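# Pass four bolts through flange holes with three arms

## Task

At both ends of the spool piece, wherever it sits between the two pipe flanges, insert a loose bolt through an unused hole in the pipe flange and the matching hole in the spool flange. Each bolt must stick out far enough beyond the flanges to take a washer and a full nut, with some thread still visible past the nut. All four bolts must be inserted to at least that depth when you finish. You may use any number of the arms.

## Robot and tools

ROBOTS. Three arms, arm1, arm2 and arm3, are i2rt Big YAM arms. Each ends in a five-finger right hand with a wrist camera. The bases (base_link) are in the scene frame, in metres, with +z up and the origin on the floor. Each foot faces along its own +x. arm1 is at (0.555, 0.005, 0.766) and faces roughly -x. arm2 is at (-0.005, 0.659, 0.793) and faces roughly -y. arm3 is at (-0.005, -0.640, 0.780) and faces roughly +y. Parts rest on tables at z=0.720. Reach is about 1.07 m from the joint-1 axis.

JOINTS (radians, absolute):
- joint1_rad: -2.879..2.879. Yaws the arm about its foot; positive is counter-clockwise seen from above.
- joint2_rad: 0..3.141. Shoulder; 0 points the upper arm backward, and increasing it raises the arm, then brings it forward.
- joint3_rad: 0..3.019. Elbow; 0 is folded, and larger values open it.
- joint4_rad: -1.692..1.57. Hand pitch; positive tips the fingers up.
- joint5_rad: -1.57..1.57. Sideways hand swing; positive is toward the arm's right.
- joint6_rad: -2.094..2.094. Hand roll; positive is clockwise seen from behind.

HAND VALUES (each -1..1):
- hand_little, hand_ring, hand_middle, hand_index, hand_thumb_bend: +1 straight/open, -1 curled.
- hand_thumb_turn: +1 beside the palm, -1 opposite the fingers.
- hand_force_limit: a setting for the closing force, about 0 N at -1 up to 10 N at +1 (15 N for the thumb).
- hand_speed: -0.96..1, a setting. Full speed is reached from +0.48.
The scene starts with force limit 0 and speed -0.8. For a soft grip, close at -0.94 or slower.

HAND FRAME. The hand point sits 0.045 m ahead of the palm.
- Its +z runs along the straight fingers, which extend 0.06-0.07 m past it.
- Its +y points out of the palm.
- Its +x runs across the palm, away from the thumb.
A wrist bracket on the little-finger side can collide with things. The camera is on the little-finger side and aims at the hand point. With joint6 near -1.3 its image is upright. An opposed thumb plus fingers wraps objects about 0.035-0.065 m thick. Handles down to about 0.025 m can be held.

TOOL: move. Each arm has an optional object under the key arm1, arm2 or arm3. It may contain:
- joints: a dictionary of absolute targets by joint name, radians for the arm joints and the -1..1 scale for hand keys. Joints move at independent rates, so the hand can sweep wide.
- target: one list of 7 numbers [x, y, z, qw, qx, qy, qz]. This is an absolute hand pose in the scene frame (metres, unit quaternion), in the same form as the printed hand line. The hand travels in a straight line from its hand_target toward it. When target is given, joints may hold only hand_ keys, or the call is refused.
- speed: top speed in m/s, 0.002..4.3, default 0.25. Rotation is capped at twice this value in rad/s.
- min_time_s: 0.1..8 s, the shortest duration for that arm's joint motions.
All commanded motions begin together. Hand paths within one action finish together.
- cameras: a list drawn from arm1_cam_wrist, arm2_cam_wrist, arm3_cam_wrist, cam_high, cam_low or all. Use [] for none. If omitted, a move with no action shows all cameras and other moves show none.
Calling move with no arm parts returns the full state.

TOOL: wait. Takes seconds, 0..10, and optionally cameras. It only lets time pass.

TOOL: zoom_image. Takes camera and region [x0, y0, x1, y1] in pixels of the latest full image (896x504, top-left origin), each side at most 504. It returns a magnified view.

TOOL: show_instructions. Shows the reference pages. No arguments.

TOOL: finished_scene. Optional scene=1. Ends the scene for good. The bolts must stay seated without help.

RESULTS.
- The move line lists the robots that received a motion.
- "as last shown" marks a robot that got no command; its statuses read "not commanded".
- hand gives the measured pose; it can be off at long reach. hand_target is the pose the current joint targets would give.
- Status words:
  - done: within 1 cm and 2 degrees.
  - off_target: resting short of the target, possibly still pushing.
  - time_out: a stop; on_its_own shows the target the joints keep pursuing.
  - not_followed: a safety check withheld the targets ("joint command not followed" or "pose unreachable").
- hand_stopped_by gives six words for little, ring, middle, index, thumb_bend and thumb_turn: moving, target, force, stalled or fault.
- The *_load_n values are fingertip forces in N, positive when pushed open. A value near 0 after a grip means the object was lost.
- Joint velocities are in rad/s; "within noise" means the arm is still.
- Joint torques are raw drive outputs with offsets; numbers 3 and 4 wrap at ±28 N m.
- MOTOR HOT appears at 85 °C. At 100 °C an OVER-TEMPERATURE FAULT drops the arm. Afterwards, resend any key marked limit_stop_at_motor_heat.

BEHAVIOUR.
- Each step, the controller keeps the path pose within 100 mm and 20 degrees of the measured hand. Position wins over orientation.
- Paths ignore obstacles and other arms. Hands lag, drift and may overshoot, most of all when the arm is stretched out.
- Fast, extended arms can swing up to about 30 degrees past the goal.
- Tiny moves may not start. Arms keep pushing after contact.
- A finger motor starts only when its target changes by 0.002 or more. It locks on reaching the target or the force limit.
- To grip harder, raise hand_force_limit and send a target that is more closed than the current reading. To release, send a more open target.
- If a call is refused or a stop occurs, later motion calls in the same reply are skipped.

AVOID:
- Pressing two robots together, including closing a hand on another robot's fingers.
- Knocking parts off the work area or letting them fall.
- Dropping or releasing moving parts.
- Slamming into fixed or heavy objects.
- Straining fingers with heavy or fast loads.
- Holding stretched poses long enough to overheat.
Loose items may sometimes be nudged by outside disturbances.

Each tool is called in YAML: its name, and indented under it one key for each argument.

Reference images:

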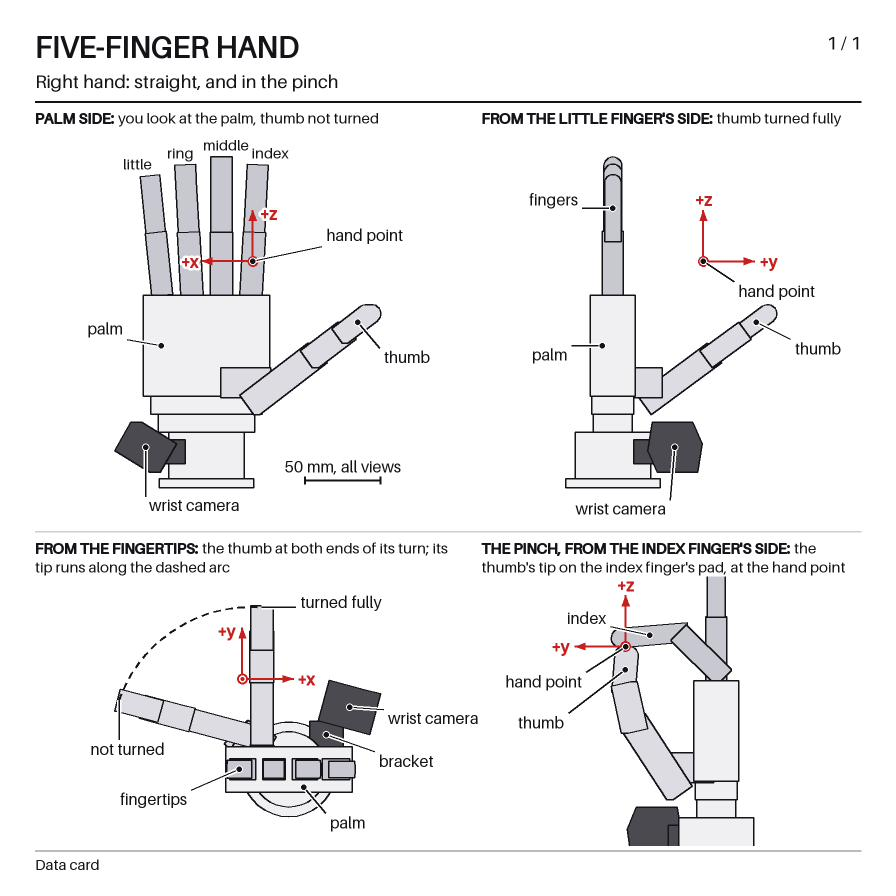

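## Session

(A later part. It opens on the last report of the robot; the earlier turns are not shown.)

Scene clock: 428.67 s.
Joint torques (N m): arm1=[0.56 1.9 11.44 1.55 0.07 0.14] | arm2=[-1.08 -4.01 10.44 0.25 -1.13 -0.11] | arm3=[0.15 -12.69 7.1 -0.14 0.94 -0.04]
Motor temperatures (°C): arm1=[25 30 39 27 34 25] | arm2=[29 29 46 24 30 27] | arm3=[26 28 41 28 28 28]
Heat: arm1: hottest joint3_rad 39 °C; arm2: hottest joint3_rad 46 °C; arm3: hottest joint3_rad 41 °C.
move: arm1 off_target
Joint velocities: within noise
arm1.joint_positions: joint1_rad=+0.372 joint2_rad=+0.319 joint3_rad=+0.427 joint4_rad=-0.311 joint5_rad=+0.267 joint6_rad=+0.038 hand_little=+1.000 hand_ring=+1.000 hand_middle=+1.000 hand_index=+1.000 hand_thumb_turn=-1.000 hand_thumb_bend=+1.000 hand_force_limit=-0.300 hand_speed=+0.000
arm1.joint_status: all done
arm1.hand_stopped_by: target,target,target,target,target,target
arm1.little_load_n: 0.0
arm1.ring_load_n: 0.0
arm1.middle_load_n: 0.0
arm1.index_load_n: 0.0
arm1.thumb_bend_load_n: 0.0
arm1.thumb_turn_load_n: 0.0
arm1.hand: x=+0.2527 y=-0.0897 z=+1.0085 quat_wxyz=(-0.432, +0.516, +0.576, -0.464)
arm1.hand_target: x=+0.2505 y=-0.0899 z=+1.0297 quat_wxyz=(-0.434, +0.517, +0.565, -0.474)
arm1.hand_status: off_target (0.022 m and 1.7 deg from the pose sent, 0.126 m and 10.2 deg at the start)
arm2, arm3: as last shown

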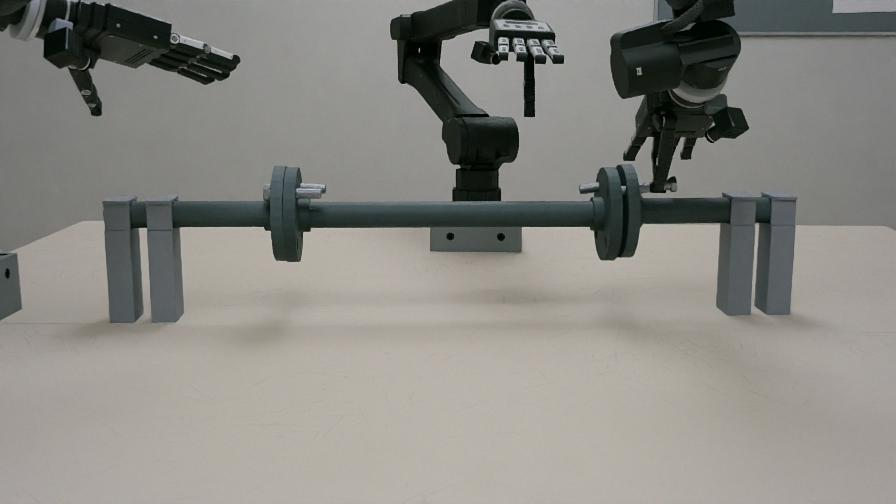

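move:
  arm1: {"target": [0.085, -0.075, 0.975, 0.4338, -0.5171, -0.5653, 0.4743], "speed": 0.15}
  cameras: ["cam_low", "cam_high", "arm1_cam_wrist"]

Scene clock: 430.73 s.
Joint torques (N m): arm1=[0.26 -5.13 10.77 3.17 0 -0.16] | arm2=[-1.61 -4.66 10.51 0.43 -1.13 -0.12] | arm3=[0.21 -12.63 7.12 -0.12 0.94 -0.04]
Motor temperatures (°C): arm1=[25 30 39 27 34 25] | arm2=[29 29 46 24 30 27] | arm3=[26 28 41 28 28 28]
Heat: arm1: hottest joint3_rad 39 °C; arm2: hottest joint3_rad 46 °C; arm3: hottest joint3_rad 41 °C.
move: arm1 off_target
Joint velocities: within noise
arm1.joint_positions: joint1_rad=+0.130 joint2_rad=+1.009 joint3_rad=+0.499 joint4_rad=+0.271 joint5_rad=+0.026 joint6_rad=+0.021 hand_little=+1.000 hand_ring=+1.000 hand_middle=+1.000 hand_index=+1.000 hand_thumb_turn=-1.000 hand_thumb_bend=+1.000 hand_force_limit=-0.300 hand_speed=+0.000
arm1.joint_status: not commanded
arm1.hand_stopped_by: target,target,target,target,target,target
arm1.little_load_n: 0.0
arm1.ring_load_n: -0.5
arm1.middle_load_n: 0.0
arm1.index_load_n: 0.0
arm1.thumb_bend_load_n: 0.0
arm1.thumb_turn_load_n: 0.0
arm1.hand: x=+0.1033 y=-0.0775 z=+0.9452 quat_wxyz=(-0.413, +0.533, +0.578, -0.459)
arm1.hand_target: x=+0.0870 y=-0.0747 z=+0.9754 quat_wxyz=(-0.434, +0.517, +0.565, -0.474)
arm1.hand_status: off_target (0.035 m and 3.8 deg from the pose sent, 0.172 m and 1.7 deg at the start)
arm2.joint_positions: joint1_rad=-0.795 joint2_rad=+1.108 joint3_rad=+0.794 joint4_rad=-1.073 joint5_rad=-1.269 joint6_rad=-1.634 hand_little=+1.000 hand_ring=+1.000 hand_middle=+1.000 hand_index=+1.000 hand_thumb_turn=+1.000 hand_thumb_bend=+1.000 hand_force_limit=+0.000 hand_speed=-0.800
arm2.joint_status: not commanded
arm2.hand_stopped_by: target,target,target,target,target,target
arm2.little_load_n: 0.0
arm2.ring_load_n: 0.0
arm2.middle_load_n: 0.0
arm2.index_load_n: 0.0
arm2.thumb_bend_load_n: 0.0
arm2.thumb_turn_load_n: 0.0
arm2.hand: x=-0.0962 y=+0.3442 z=+0.9864 quat_wxyz=(-0.127, +0.372, -0.710, +0.584)
arm2.hand_target: x=-0.1047 y=+0.3392 z=+1.0000 quat_wxyz=(-0.112, +0.380, -0.704, +0.589)
arm2.hand_status: not commanded
arm3: as last shown
pictures: arm1_cam_wrist, cam_high, cam_low

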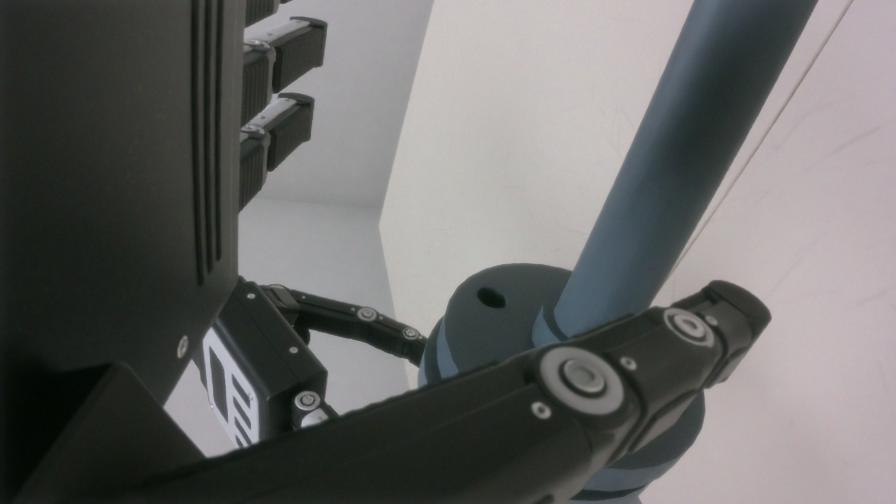

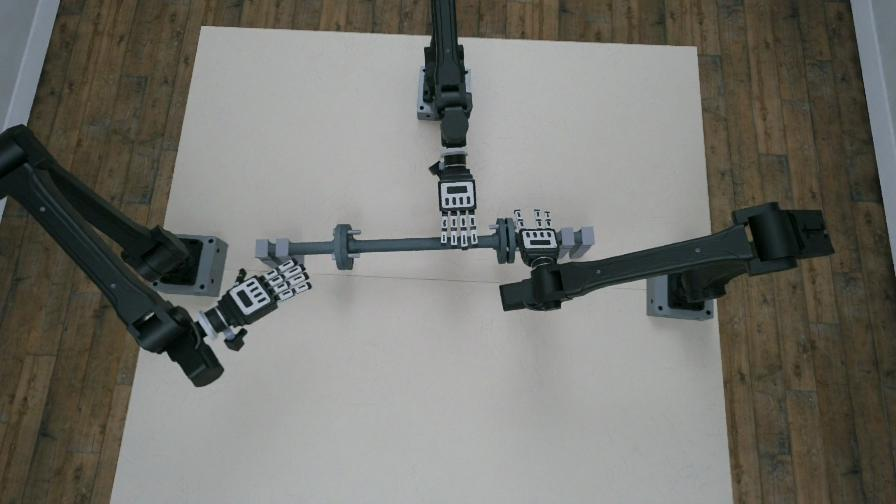

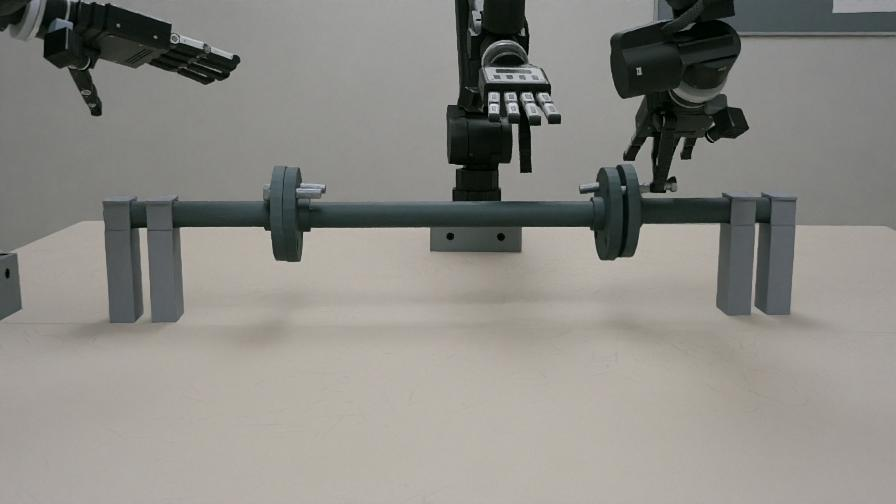

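move:
  arm1: {"target": [0.07, -0.074, 0.955, 0.4538, -0.4971, -0.5453, 0.4974], "speed": 0.1}
  cameras: ["cam_low", "cam_high", "arm1_cam_wrist"]

zoom_image:
  camera: "arm1_cam_wrist"
  region: [420, 250, 720, 500]

Scene clock: 432.10 s.
Joint torques (N m): arm1=[0.03 -5.89 6.84 3.21 -0.01 -0.16] | arm2=[-0.91 -3.43 10.35 0.36 -1.16 -0.12] | arm3=[0.09 -12.63 7.12 -0.13 0.94 -0.04]
Motor temperatures (°C): arm1=[25 30 39 27 34 25] | arm2=[29 29 46 24 30 27] | arm3=[26 28 41 28 28 28]
Heat: arm1: hottest joint3_rad 39 °C; arm2: hottest joint3_rad 46 °C; arm3: hottest joint3_rad 41 °C.
move: arm1 done
Joint velocities: within noise
arm1.joint_positions: joint1_rad=+0.123 joint2_rad=+1.124 joint3_rad=+0.492 joint4_rad=+0.527 joint5_rad=+0.013 joint6_rad=+0.017 hand_little=+1.000 hand_ring=+1.000 hand_middle=+1.000 hand_index=+1.000 hand_thumb_turn=-1.000 hand_thumb_bend=+1.000 hand_force_limit=-0.300 hand_speed=+0.000
arm1.joint_status: not commanded
arm1.hand_stopped_by: target,target,target,target,target,target
arm1.little_load_n: 0.0
arm1.ring_load_n: 0.0
arm1.middle_load_n: 0.0
arm1.index_load_n: 0.0
arm1.thumb_bend_load_n: 0.0
arm1.thumb_turn_load_n: 0.0
arm1.hand: x=+0.0729 y=-0.0798 z=+0.9536 quat_wxyz=(-0.445, +0.503, +0.548, -0.499)
arm1.hand_target: x=+0.0702 y=-0.0741 z=+0.9550 quat_wxyz=(-0.454, +0.498, +0.546, -0.498)
arm1.hand_status: done (0.007 m and 1.2 deg from the pose sent, 0.035 m and 8.5 deg at the start)
arm2, arm3: as last shown
pictures: arm1_cam_wrist, cam_high, cam_low

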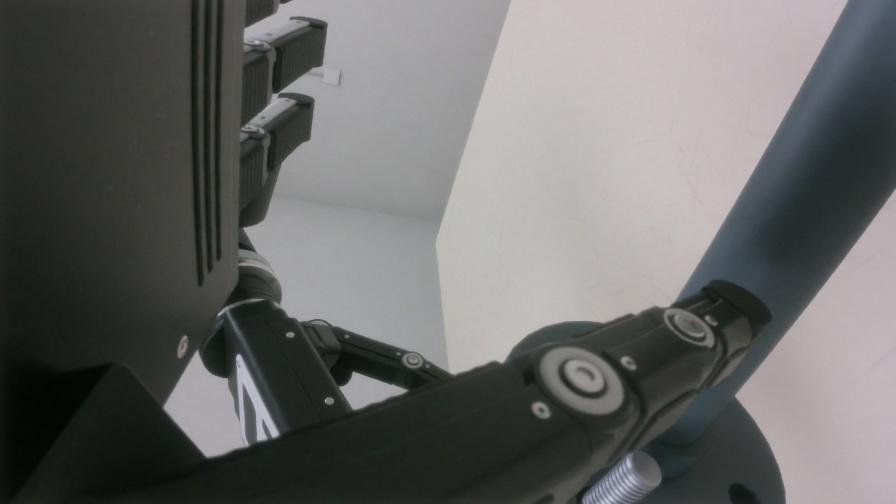

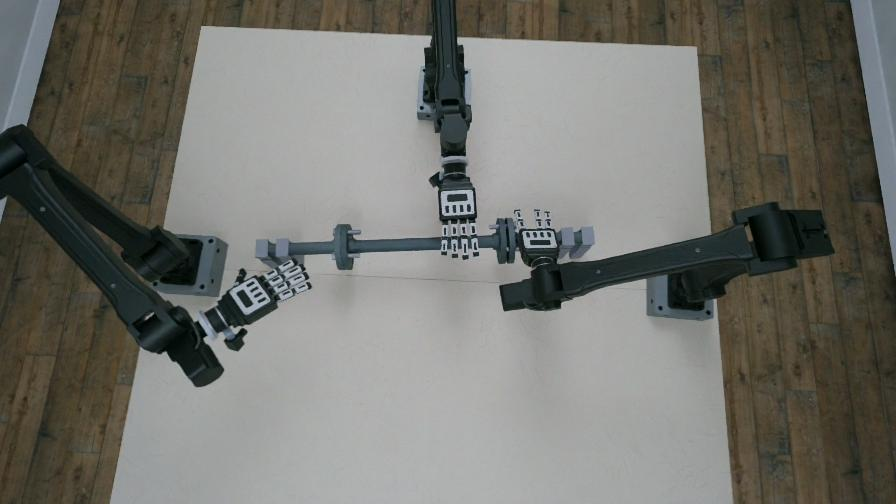

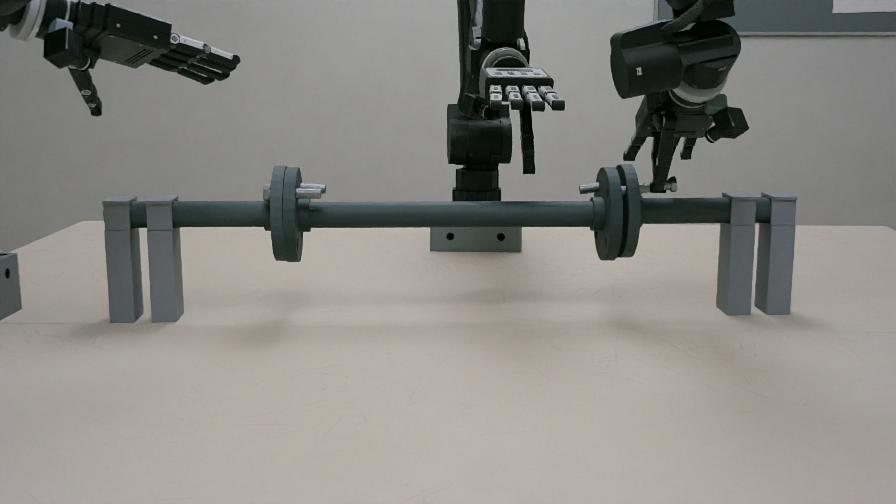

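Scaled by 1.680.

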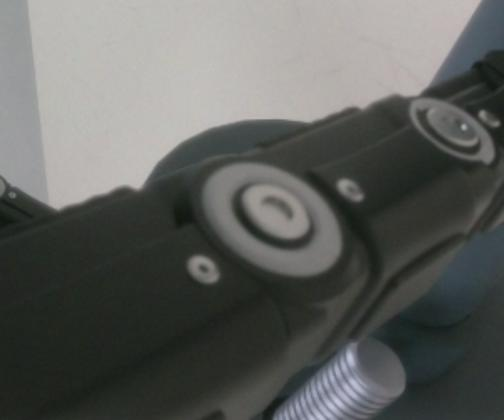

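zoom_image:
  camera: "cam_high"
  region: [425, 170, 535, 280]

zoom_image:
  camera: "cam_low"
  region: [460, 30, 650, 270]

Scaled by 4.582.

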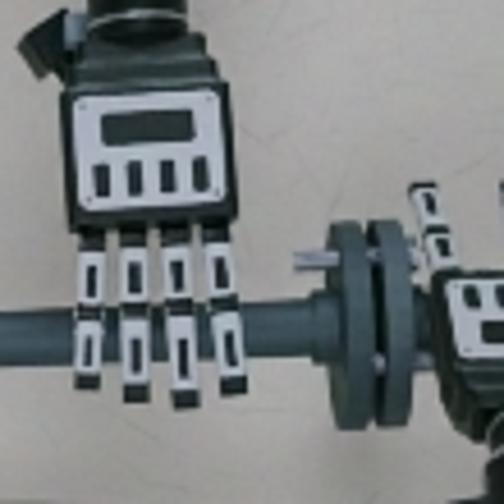

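Scaled by 2.100.

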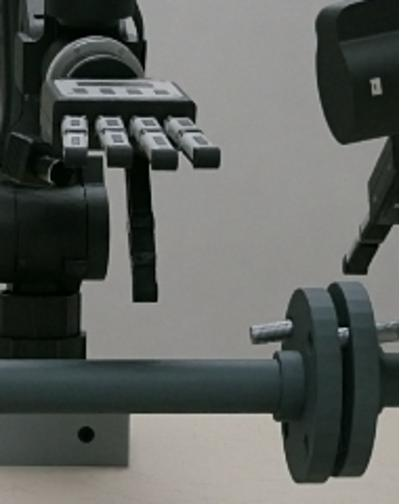

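move:
  arm1: {"target": [0.076, -0.074, 0.90, 0.4538, -0.4971, -0.5453, 0.4974], "speed": 0.08}
  cameras: ["cam_low", "cam_high"]

zoom_image:
  camera: "cam_low"
  region: [460, 80, 650, 270]

Scene clock: 434.47 s.
Joint torques (N m): arm1=[0.26 -6.42 5.65 3.22 0.11 -0.15] | arm2=[-1.03 -3.96 10.36 0.18 -1.16 -0.12] | arm3=[0.21 -12.69 7.04 -0.12 0.94 -0.04]
Motor temperatures (°C): arm1=[25 30 39 27 34 25] | arm2=[29 29 46 24 30 27] | arm3=[26 28 40 28 28 28]
Heat: arm1: hottest joint3_rad 39 °C; arm2: hottest joint3_rad 46 °C; arm3: hottest joint3_rad 40 °C.
move: arm1 done
Joint velocities: within noise
arm1.joint_positions: joint1_rad=+0.123 joint2_rad=+1.272 joint3_rad=+0.404 joint4_rad=+0.764 joint5_rad=+0.013 joint6_rad=+0.017 hand_little=+1.000 hand_ring=+1.000 hand_middle=+1.000 hand_index=+1.000 hand_thumb_turn=-1.000 hand_thumb_bend=+1.000 hand_force_limit=-0.300 hand_speed=+0.000
arm1.joint_status: not commanded
arm1.hand_stopped_by: target,target,target,target,target,target
arm1.little_load_n: 0.0
arm1.ring_load_n: 0.0
arm1.middle_load_n: 0.0
arm1.index_load_n: 0.0
arm1.thumb_bend_load_n: 0.0
arm1.thumb_turn_load_n: 0.0
arm1.hand: x=+0.0784 y=-0.0790 z=+0.8991 quat_wxyz=(-0.445, +0.502, +0.548, -0.499)
arm1.hand_target: x=+0.0761 y=-0.0741 z=+0.9000 quat_wxyz=(-0.454, +0.498, +0.546, -0.498)
arm1.hand_status: done (0.006 m and 1.2 deg from the pose sent, 0.054 m and 1.2 deg at the start)
arm2, arm3: as last shown
arm2.thumb_turn_load_n: -0.5
pictures: cam_high, cam_low

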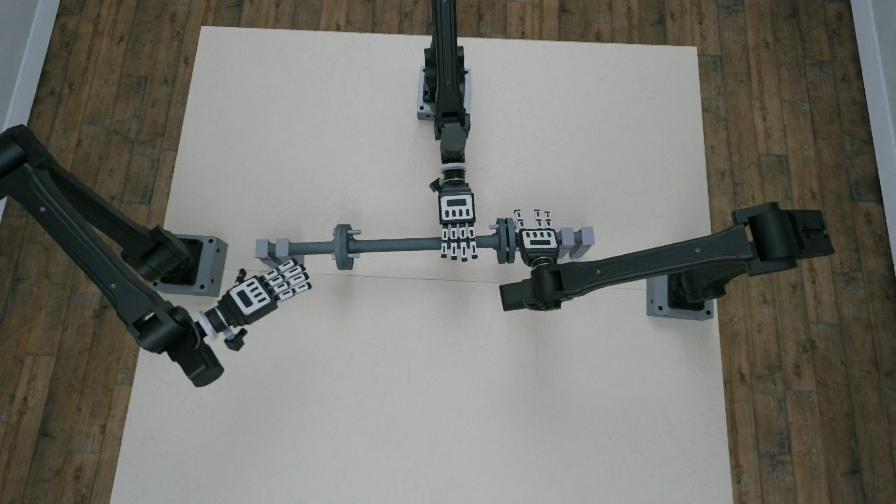

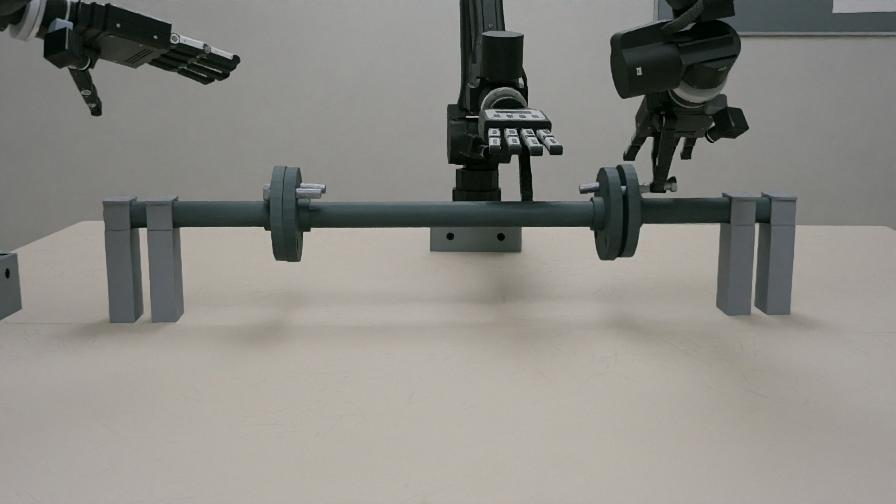

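Scaled by 2.653.

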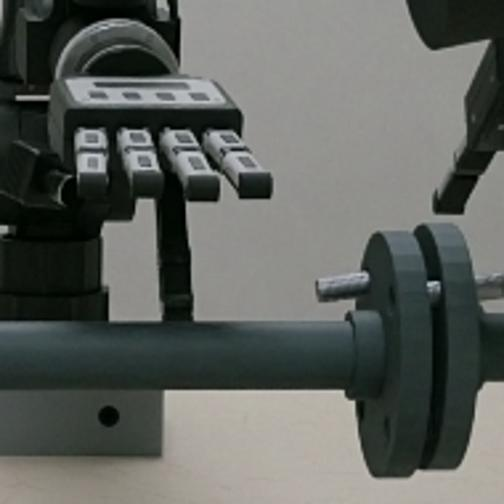

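move:
  arm1: {"target": [0.077, -0.074, 0.848, 0.4538, -0.4971, -0.5453, 0.4974], "speed": 0.06}
  cameras: ["cam_low", "cam_high", "arm1_cam_wrist"]

zoom_image:
  camera: "cam_low"
  region: [460, 80, 650, 270]

Scene clock: 436.10 s.
Joint torques (N m): arm1=[0.32 -7.59 3.97 3.21 0.13 -0.15] | arm2=[-0.91 -3.84 10.59 0.25 -1.15 -0.12] | arm3=[0.21 -12.63 7.09 -0.09 0.95 -0.04]
Motor temperatures (°C): arm1=[25 29 38 27 34 25] | arm2=[29 29 46 24 30 27] | arm3=[26 28 40 28 28 28]
Heat: arm1: hottest joint3_rad 38 °C; arm2: hottest joint3_rad 46 °C; arm3: hottest joint3_rad 40 °C.
move: arm1 done
Joint velocities: within noise
arm1.joint_positions: joint1_rad=+0.123 joint2_rad=+1.485 joint3_rad=+0.361 joint4_rad=+1.022 joint5_rad=+0.013 joint6_rad=+0.017 hand_little=+1.000 hand_ring=+1.000 hand_middle=+1.000 hand_index=+1.000 hand_thumb_turn=-1.000 hand_thumb_bend=+1.000 hand_force_limit=-0.300 hand_speed=+0.000
arm1.joint_status: not commanded
arm1.hand_stopped_by: target,target,target,target,target,target
arm1.little_load_n: 0.0
arm1.ring_load_n: 0.0
arm1.middle_load_n: -0.5
arm1.index_load_n: 0.0
arm1.thumb_bend_load_n: 0.0
arm1.thumb_turn_load_n: 0.0
arm1.hand: x=+0.0782 y=-0.0789 z=+0.8478 quat_wxyz=(-0.446, +0.502, +0.547, -0.500)
arm1.hand_target: x=+0.0771 y=-0.0741 z=+0.8480 quat_wxyz=(-0.454, +0.498, +0.546, -0.498)
arm1.hand_status: done (0.005 m and 1.1 deg from the pose sent, 0.051 m and 1.2 deg at the start)
arm2: as last shown
arm2.thumb_turn_load_n: 0.0
arm3.joint_positions: joint1_rad=+0.248 joint2_rad=+1.531 joint3_rad=+1.060 joint4_rad=-1.265 joint5_rad=+1.039 joint6_rad=+1.792 hand_little=+1.000 hand_ring=+1.000 hand_middle=-0.179 hand_index=+1.000 hand_thumb_turn=-1.000 hand_thumb_bend=+0.348 hand_force_limit=-0.400 hand_speed=-0.850
arm3.joint_status: not commanded
arm3.hand_stopped_by: target,target,target,target,force,target
arm3.little_load_n: 0.0
arm3.ring_load_n: 0.0
arm3.middle_load_n: 5.0
arm3.index_load_n: 0.0
arm3.thumb_bend_load_n: 3.0
arm3.thumb_turn_load_n: 1.5
arm3.hand: x=+0.0502 y=-0.1985 z=+0.8979 quat_wxyz=(-0.377, +0.634, -0.590, +0.329)
arm3.hand_target: x=+0.0455 y=-0.2028 z=+0.9036 quat_wxyz=(-0.383, +0.636, -0.586, +0.324)
arm3.hand_status: not commanded
pictures: arm1_cam_wrist, cam_high, cam_low

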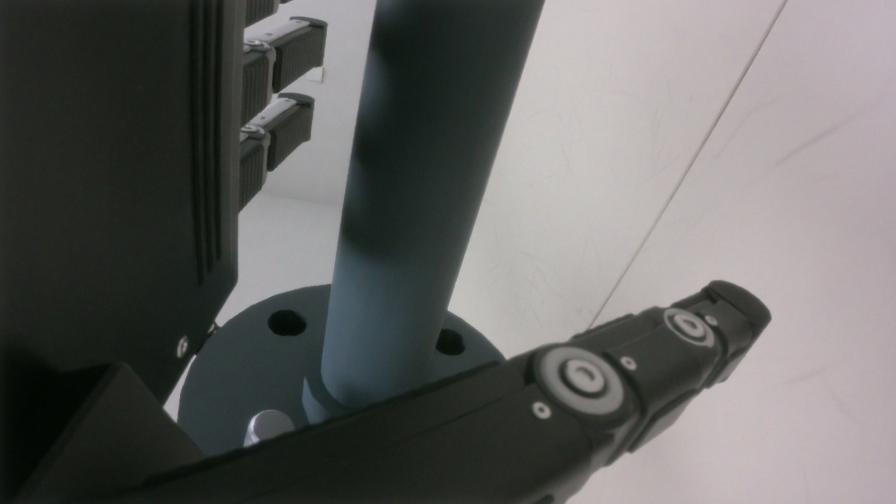

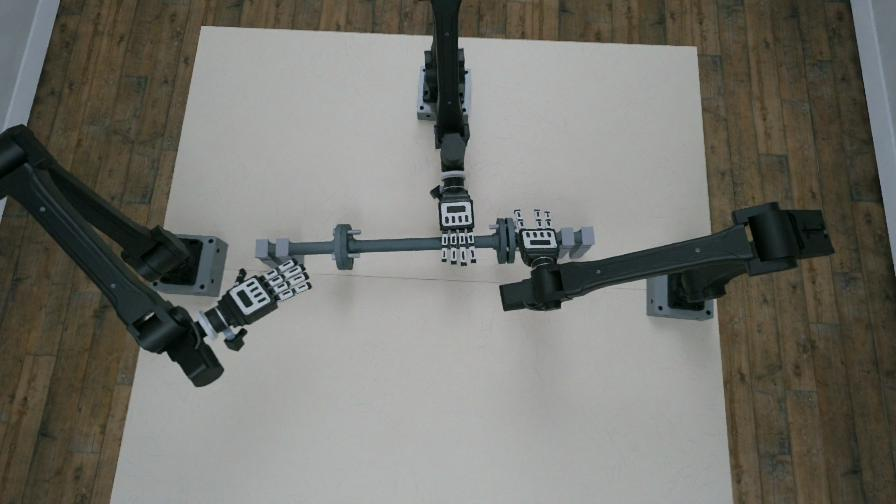

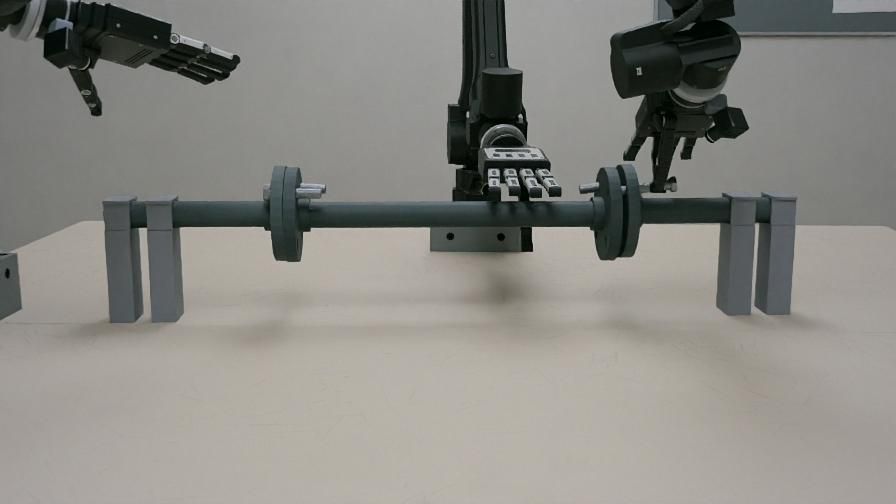

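Scaled by 2.653.

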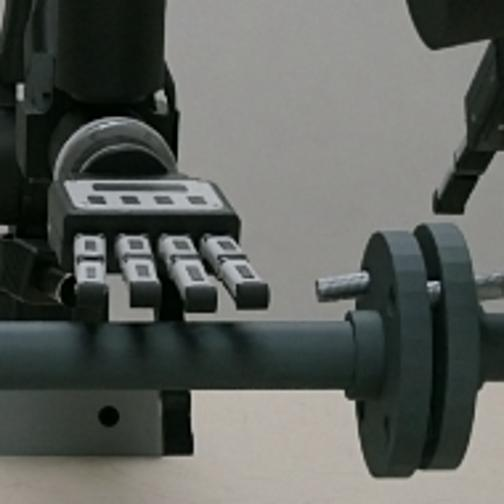

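move:
  arm1: {"target": [0.079, -0.074, 0.836, 0.4538, -0.4971, -0.5453, 0.4974], "speed": 0.04}
  cameras: ["cam_low"]

zoom_image:
  camera: "cam_low"
  region: [460, 120, 650, 260]

Scene clock: 437.73 s.
Joint torques (N m): arm1=[0.38 -7.53 3.52 3.21 0.17 -0.16] | arm2=[-0.73 -4.01 10.51 0.39 -1.13 -0.09] | arm3=[0.15 -12.57 7.09 -0.12 0.94 -0.04]
Motor temperatures (°C): arm1=[25 29 38 27 34 25] | arm2=[29 29 46 24 30 27] | arm3=[26 28 40 28 28 28]
Heat: arm1: hottest joint3_rad 38 °C; arm2: hottest joint3_rad 46 °C; arm3: hottest joint3_rad 40 °C.
move: arm1 done
Joint velocities: within noise
arm1.joint_positions: joint1_rad=+0.123 joint2_rad=+1.535 joint3_rad=+0.352 joint4_rad=+1.085 joint5_rad=+0.013 joint6_rad=+0.017 hand_little=+1.000 hand_ring=+1.000 hand_middle=+1.000 hand_index=+1.000 hand_thumb_turn=-1.000 hand_thumb_bend=+1.000 hand_force_limit=-0.300 hand_speed=+0.000
arm1.joint_status: not commanded
arm1.hand_stopped_by: target,target,target,target,target,target
arm1.little_load_n: 0.0
arm1.ring_load_n: 0.0
arm1.middle_load_n: 0.0
arm1.index_load_n: 0.0
arm1.thumb_bend_load_n: 0.0
arm1.thumb_turn_load_n: 0.0
arm1.hand: x=+0.0794 y=-0.0788 z=+0.8375 quat_wxyz=(-0.447, +0.501, +0.546, -0.501)
arm1.hand_target: x=+0.0791 y=-0.0741 z=+0.8360 quat_wxyz=(-0.454, +0.498, +0.546, -0.498)
arm1.hand_status: done (0.005 m and 1.0 deg from the pose sent, 0.013 m and 1.1 deg at the start)
arm2, arm3: as last shown
arm2.thumb_turn_load_n: -0.5

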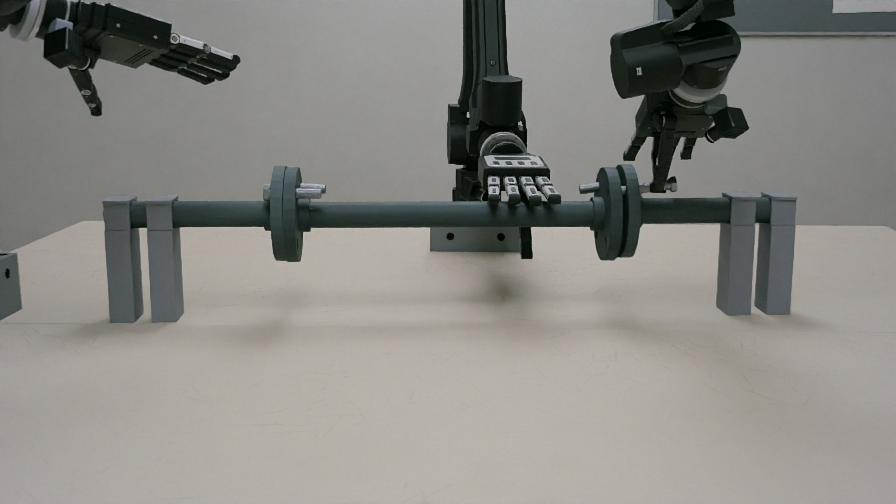

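Scaled by 2.653.

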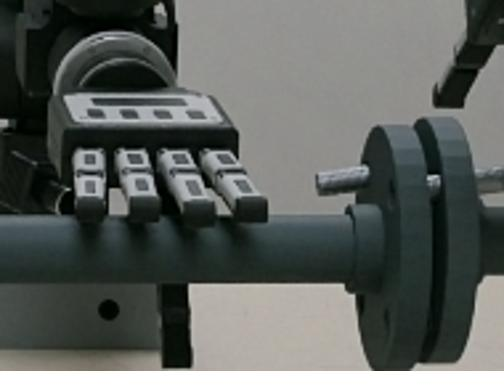

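move:
  arm1: {"target": [0.077, -0.074, 0.8295, 0.4538, -0.4971, -0.5453, 0.4974], "speed": 0.04, "joints": {"hand_force_limit": -0.5, "hand_speed": -0.85}}
  cameras: []

move:
  arm1: {"joints": {"hand_index": -0.05, "hand_middle": -0.05, "hand_ring": -0.05, "hand_little": -0.05}}
  cameras: ["cam_low", "cam_high", "arm1_cam_wrist"]

zoom_image:
  camera: "cam_low"
  region: [460, 120, 650, 260]

Scene clock: 454.87 s.
Joint torques (N m): arm1=[0.38 -7.65 3.54 3.21 0.14 -0.15] | arm2=[-1.14 -3.78 10.52 0.27 -1.14 -0.1] | arm3=[0.09 -12.69 7.1 -0.14 0.95 -0.03]
Motor temperatures (°C): arm1=[25 29 36 28 34 25] | arm2=[29 29 46 24 30 27] | arm3=[26 29 39 28 28 28]
Heat: arm1: hottest joint3_rad 36 °C; arm2: hottest joint3_rad 46 °C; arm3: hottest joint3_rad 39 °C.
move: arm1 done
Joint velocities: within noise
arm1.joint_positions: joint1_rad=+0.123 joint2_rad=+1.569 joint3_rad=+0.352 joint4_rad=+1.116 joint5_rad=+0.013 joint6_rad=+0.017 hand_little=+1.000 hand_ring=+1.000 hand_middle=+1.000 hand_index=+1.000 hand_thumb_turn=-1.000 hand_thumb_bend=+1.000 hand_force_limit=-0.500 hand_speed=-0.850
arm1.joint_status: all done
arm1.hand_stopped_by: target,target,target,target,target,target
arm1.little_load_n: 0.0
arm1.ring_load_n: 0.0
arm1.middle_load_n: 0.0
arm1.index_load_n: 0.0
arm1.thumb_bend_load_n: 0.0
arm1.thumb_turn_load_n: 0.0
arm1.hand: x=+0.0788 y=-0.0788 z=+0.8303 quat_wxyz=(-0.446, +0.502, +0.547, -0.500)
arm1.hand_target: x=+0.0771 y=-0.0741 z=+0.8295 quat_wxyz=(-0.454, +0.498, +0.546, -0.498)
arm1.hand_status: done (0.005 m and 1.1 deg from the pose sent, 0.010 m and 1.0 deg at the start)
arm2, arm3: as last shown
arm3.middle_load_n: 5.5

Scene clock: 457.60 s.
Joint torques (N m): arm1=[0.38 -7.77 3 2.5 0.14 -0.13] | arm2=[-0.97 -4.13 10.45 0.38 -1.17 -0.11] | arm3=[0.21 -12.57 7.08 -0.12 0.94 -0.04]
Motor temperatures (°C): arm1=[25 29 36 28 34 25] | arm2=[29 29 46 24 30 27] | arm3=[26 29 39 28 28 28]
Heat: arm1: hottest joint3_rad 36 °C; arm2: hottest joint3_rad 46 °C; arm3: hottest joint3_rad 39 °C.
move: arm1 off_target
Joint velocities: within noise
arm1.joint_positions: joint1_rad=+0.123 joint2_rad=+1.569 joint3_rad=+0.360 joint4_rad=+1.131 joint5_rad=+0.013 joint6_rad=+0.015 hand_little=+0.028 hand_ring=+0.070 hand_middle=+0.098 hand_index=+0.237 hand_thumb_turn=-1.000 hand_thumb_bend=+1.000 hand_force_limit=-0.500 hand_speed=-0.850
arm1.joint_status: hand_little off_target (ended at +0.028, target -0.050); hand_ring off_target (ended at +0.070, target -0.050); hand_middle off_target (ended at +0.098, target -0.050); hand_index off_target (ended at +0.237, target -0.050)
arm1.hand_stopped_by: force,force,force,force,target,target
arm1.little_load_n: 2.5
arm1.ring_load_n: 0.5
arm1.middle_load_n: 0.0
arm1.index_load_n: 0.0
arm1.thumb_bend_load_n: 0.0
arm1.thumb_turn_load_n: 0.0
arm1.hand: x=+0.0740 y=-0.0792 z=+0.8374 quat_wxyz=(-0.453, +0.496, +0.542, -0.506)
arm1.hand_target: x=+0.0771 y=-0.0741 z=+0.8295 quat_wxyz=(-0.454, +0.498, +0.546, -0.498)
arm1.hand_status: not commanded
arm2, arm3: as last shown
arm2.thumb_turn_load_n: 0.0
arm3.middle_load_n: 5.0
pictures: arm1_cam_wrist, cam_high, cam_low

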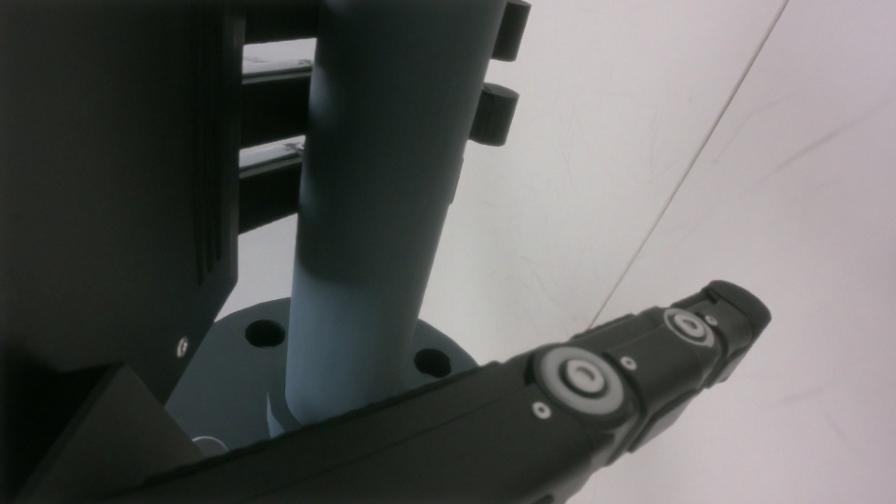

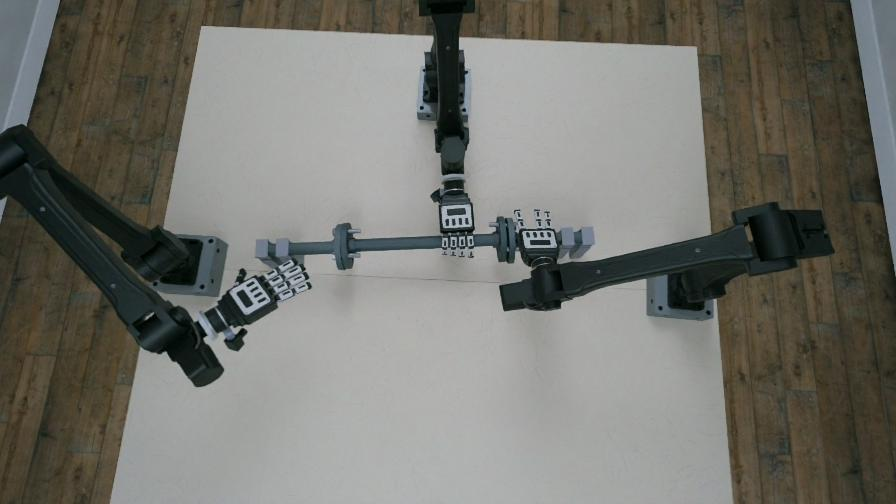

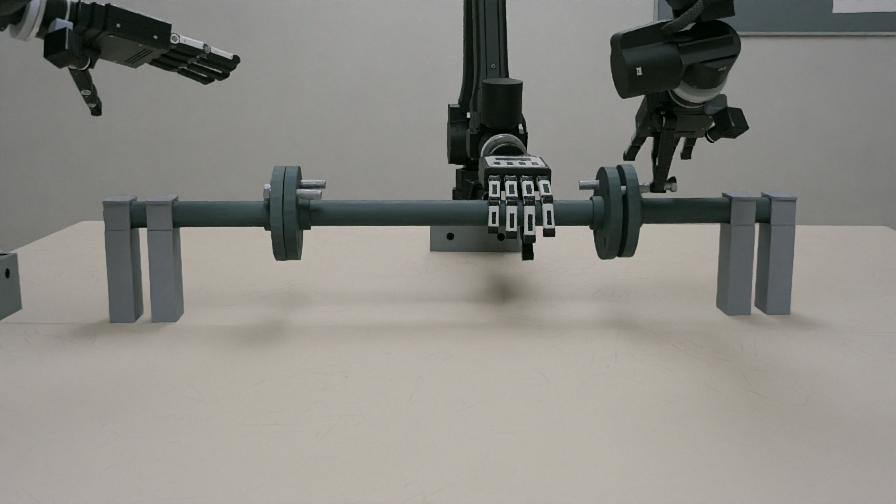

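Scaled by 2.653.

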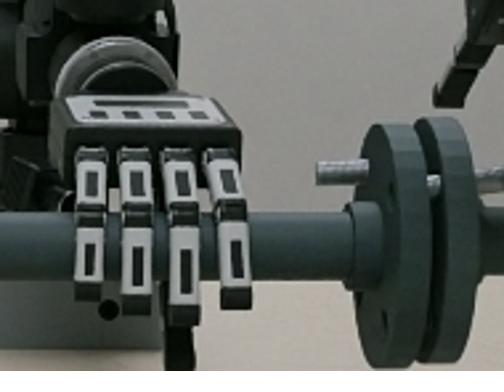

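zoom_image:
  camera: "cam_low"
  region: [590, 160, 650, 262]

zoom_image:
  camera: "cam_low"
  region: [595, 160, 655, 220]

zoom_image:
  camera: "cam_high"
  region: [485, 215, 530, 265]

zoom_image:
  camera: "arm1_cam_wrist"
  region: [160, 280, 500, 480]

Scaled by 4.941.

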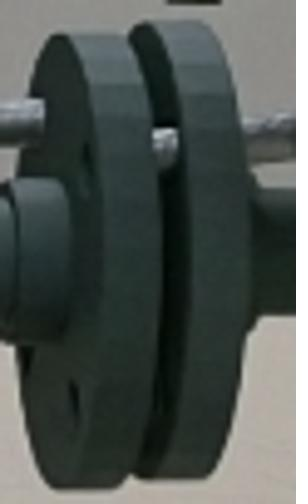

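Scaled by 8.400.

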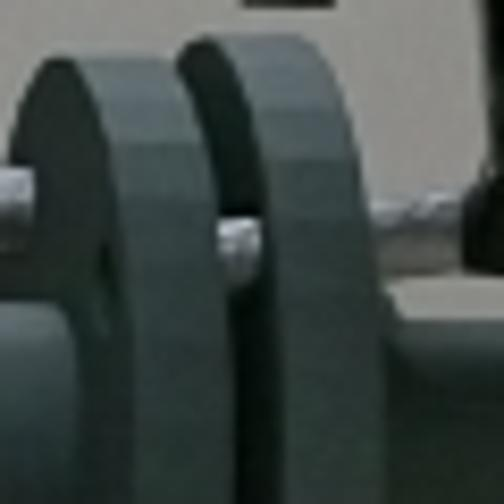

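Scaled by 10.080.

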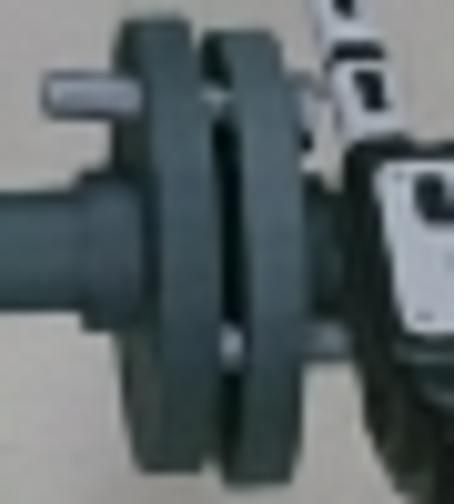

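Scaled by 1.482.

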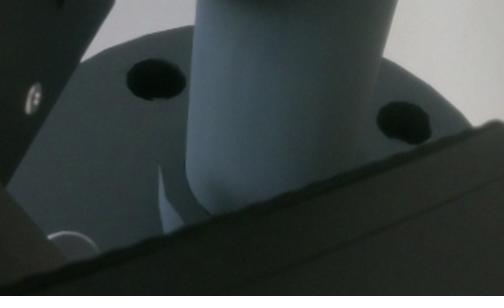

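move:
  arm1: {"joints": {"hand_thumb_bend": -0.2}}
  cameras: ["cam_low", "cam_high", "arm1_cam_wrist"]

zoom_image:
  camera: "cam_low"
  region: [590, 160, 650, 262]

zoom_image:
  camera: "cam_high"
  region: [485, 215, 530, 265]

Scene clock: 464.17 s.
Joint torques (N m): arm1=[0.38 -7.82 3 2.5 0.17 -0.09] | arm2=[-1.49 -3.96 10.55 0.32 -1.13 -0.08] | arm3=[0.03 -12.63 7.09 -0.1 0.94 -0.03]
Motor temperatures (°C): arm1=[25 29 35 28 34 25] | arm2=[29 29 46 24 30 27] | arm3=[26 29 39 28 28 28]
Heat: arm1: hottest joint3_rad 35 °C; arm2: hottest joint3_rad 46 °C; arm3: hottest joint3_rad 39 °C.
move: arm1 off_target
Joint velocities: within noise
arm1.joint_positions: joint1_rad=+0.123 joint2_rad=+1.569 joint3_rad=+0.360 joint4_rad=+1.131 joint5_rad=+0.013 joint6_rad=+0.011 hand_little=+0.028 hand_ring=+0.070 hand_middle=+0.098 hand_index=+0.237 hand_thumb_turn=-1.000 hand_thumb_bend=-0.008 hand_force_limit=-0.500 hand_speed=-0.850
arm1.joint_status: hand_thumb_bend off_target (ended at -0.008, target -0.200)
arm1.hand_stopped_by: force,force,force,force,force,target
arm1.little_load_n: 3.0
arm1.ring_load_n: 1.0
arm1.middle_load_n: 0.0
arm1.index_load_n: 0.0
arm1.thumb_bend_load_n: 3.5
arm1.thumb_turn_load_n: 0.5
arm1.hand: x=+0.0740 y=-0.0791 z=+0.8372 quat_wxyz=(-0.453, +0.495, +0.543, -0.505)
arm1.hand_target: x=+0.0771 y=-0.0741 z=+0.8296 quat_wxyz=(-0.454, +0.498, +0.546, -0.498)
arm1.hand_status: not commanded
arm2, arm3: as last shown
arm2.thumb_turn_load_n: -0.5
arm3.thumb_turn_load_n: 2.0
pictures: arm1_cam_wrist, cam_high, cam_low

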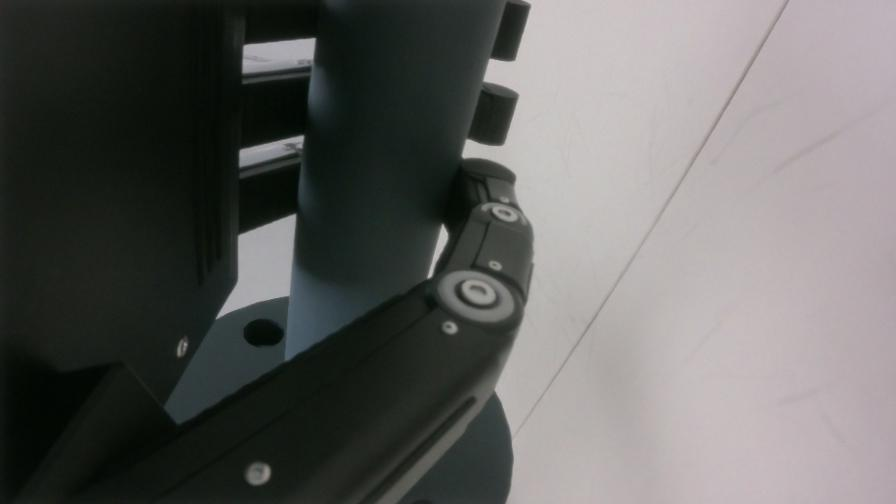

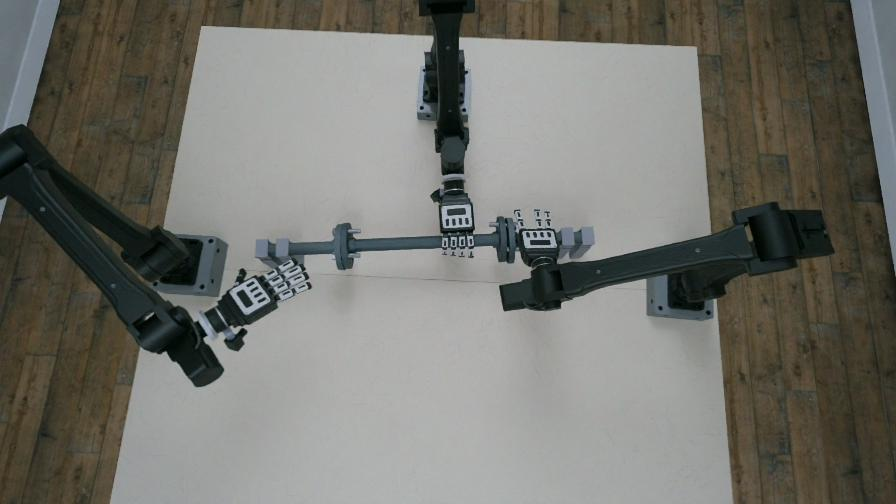

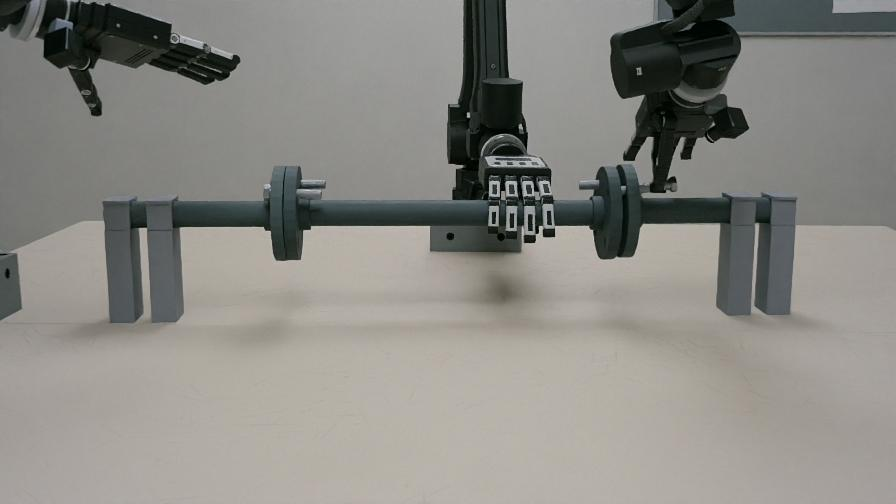

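Scaled by 4.941.

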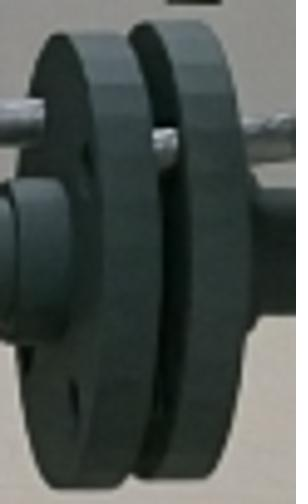

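Scaled by 10.080.

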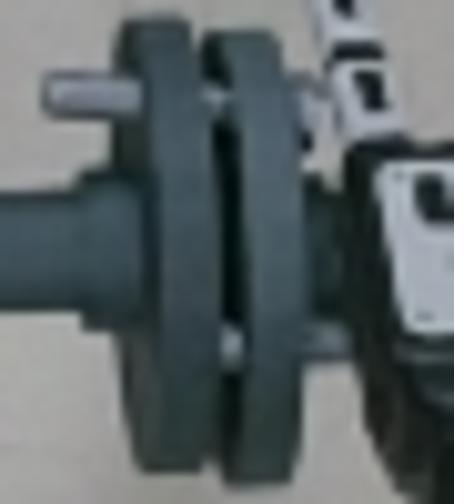

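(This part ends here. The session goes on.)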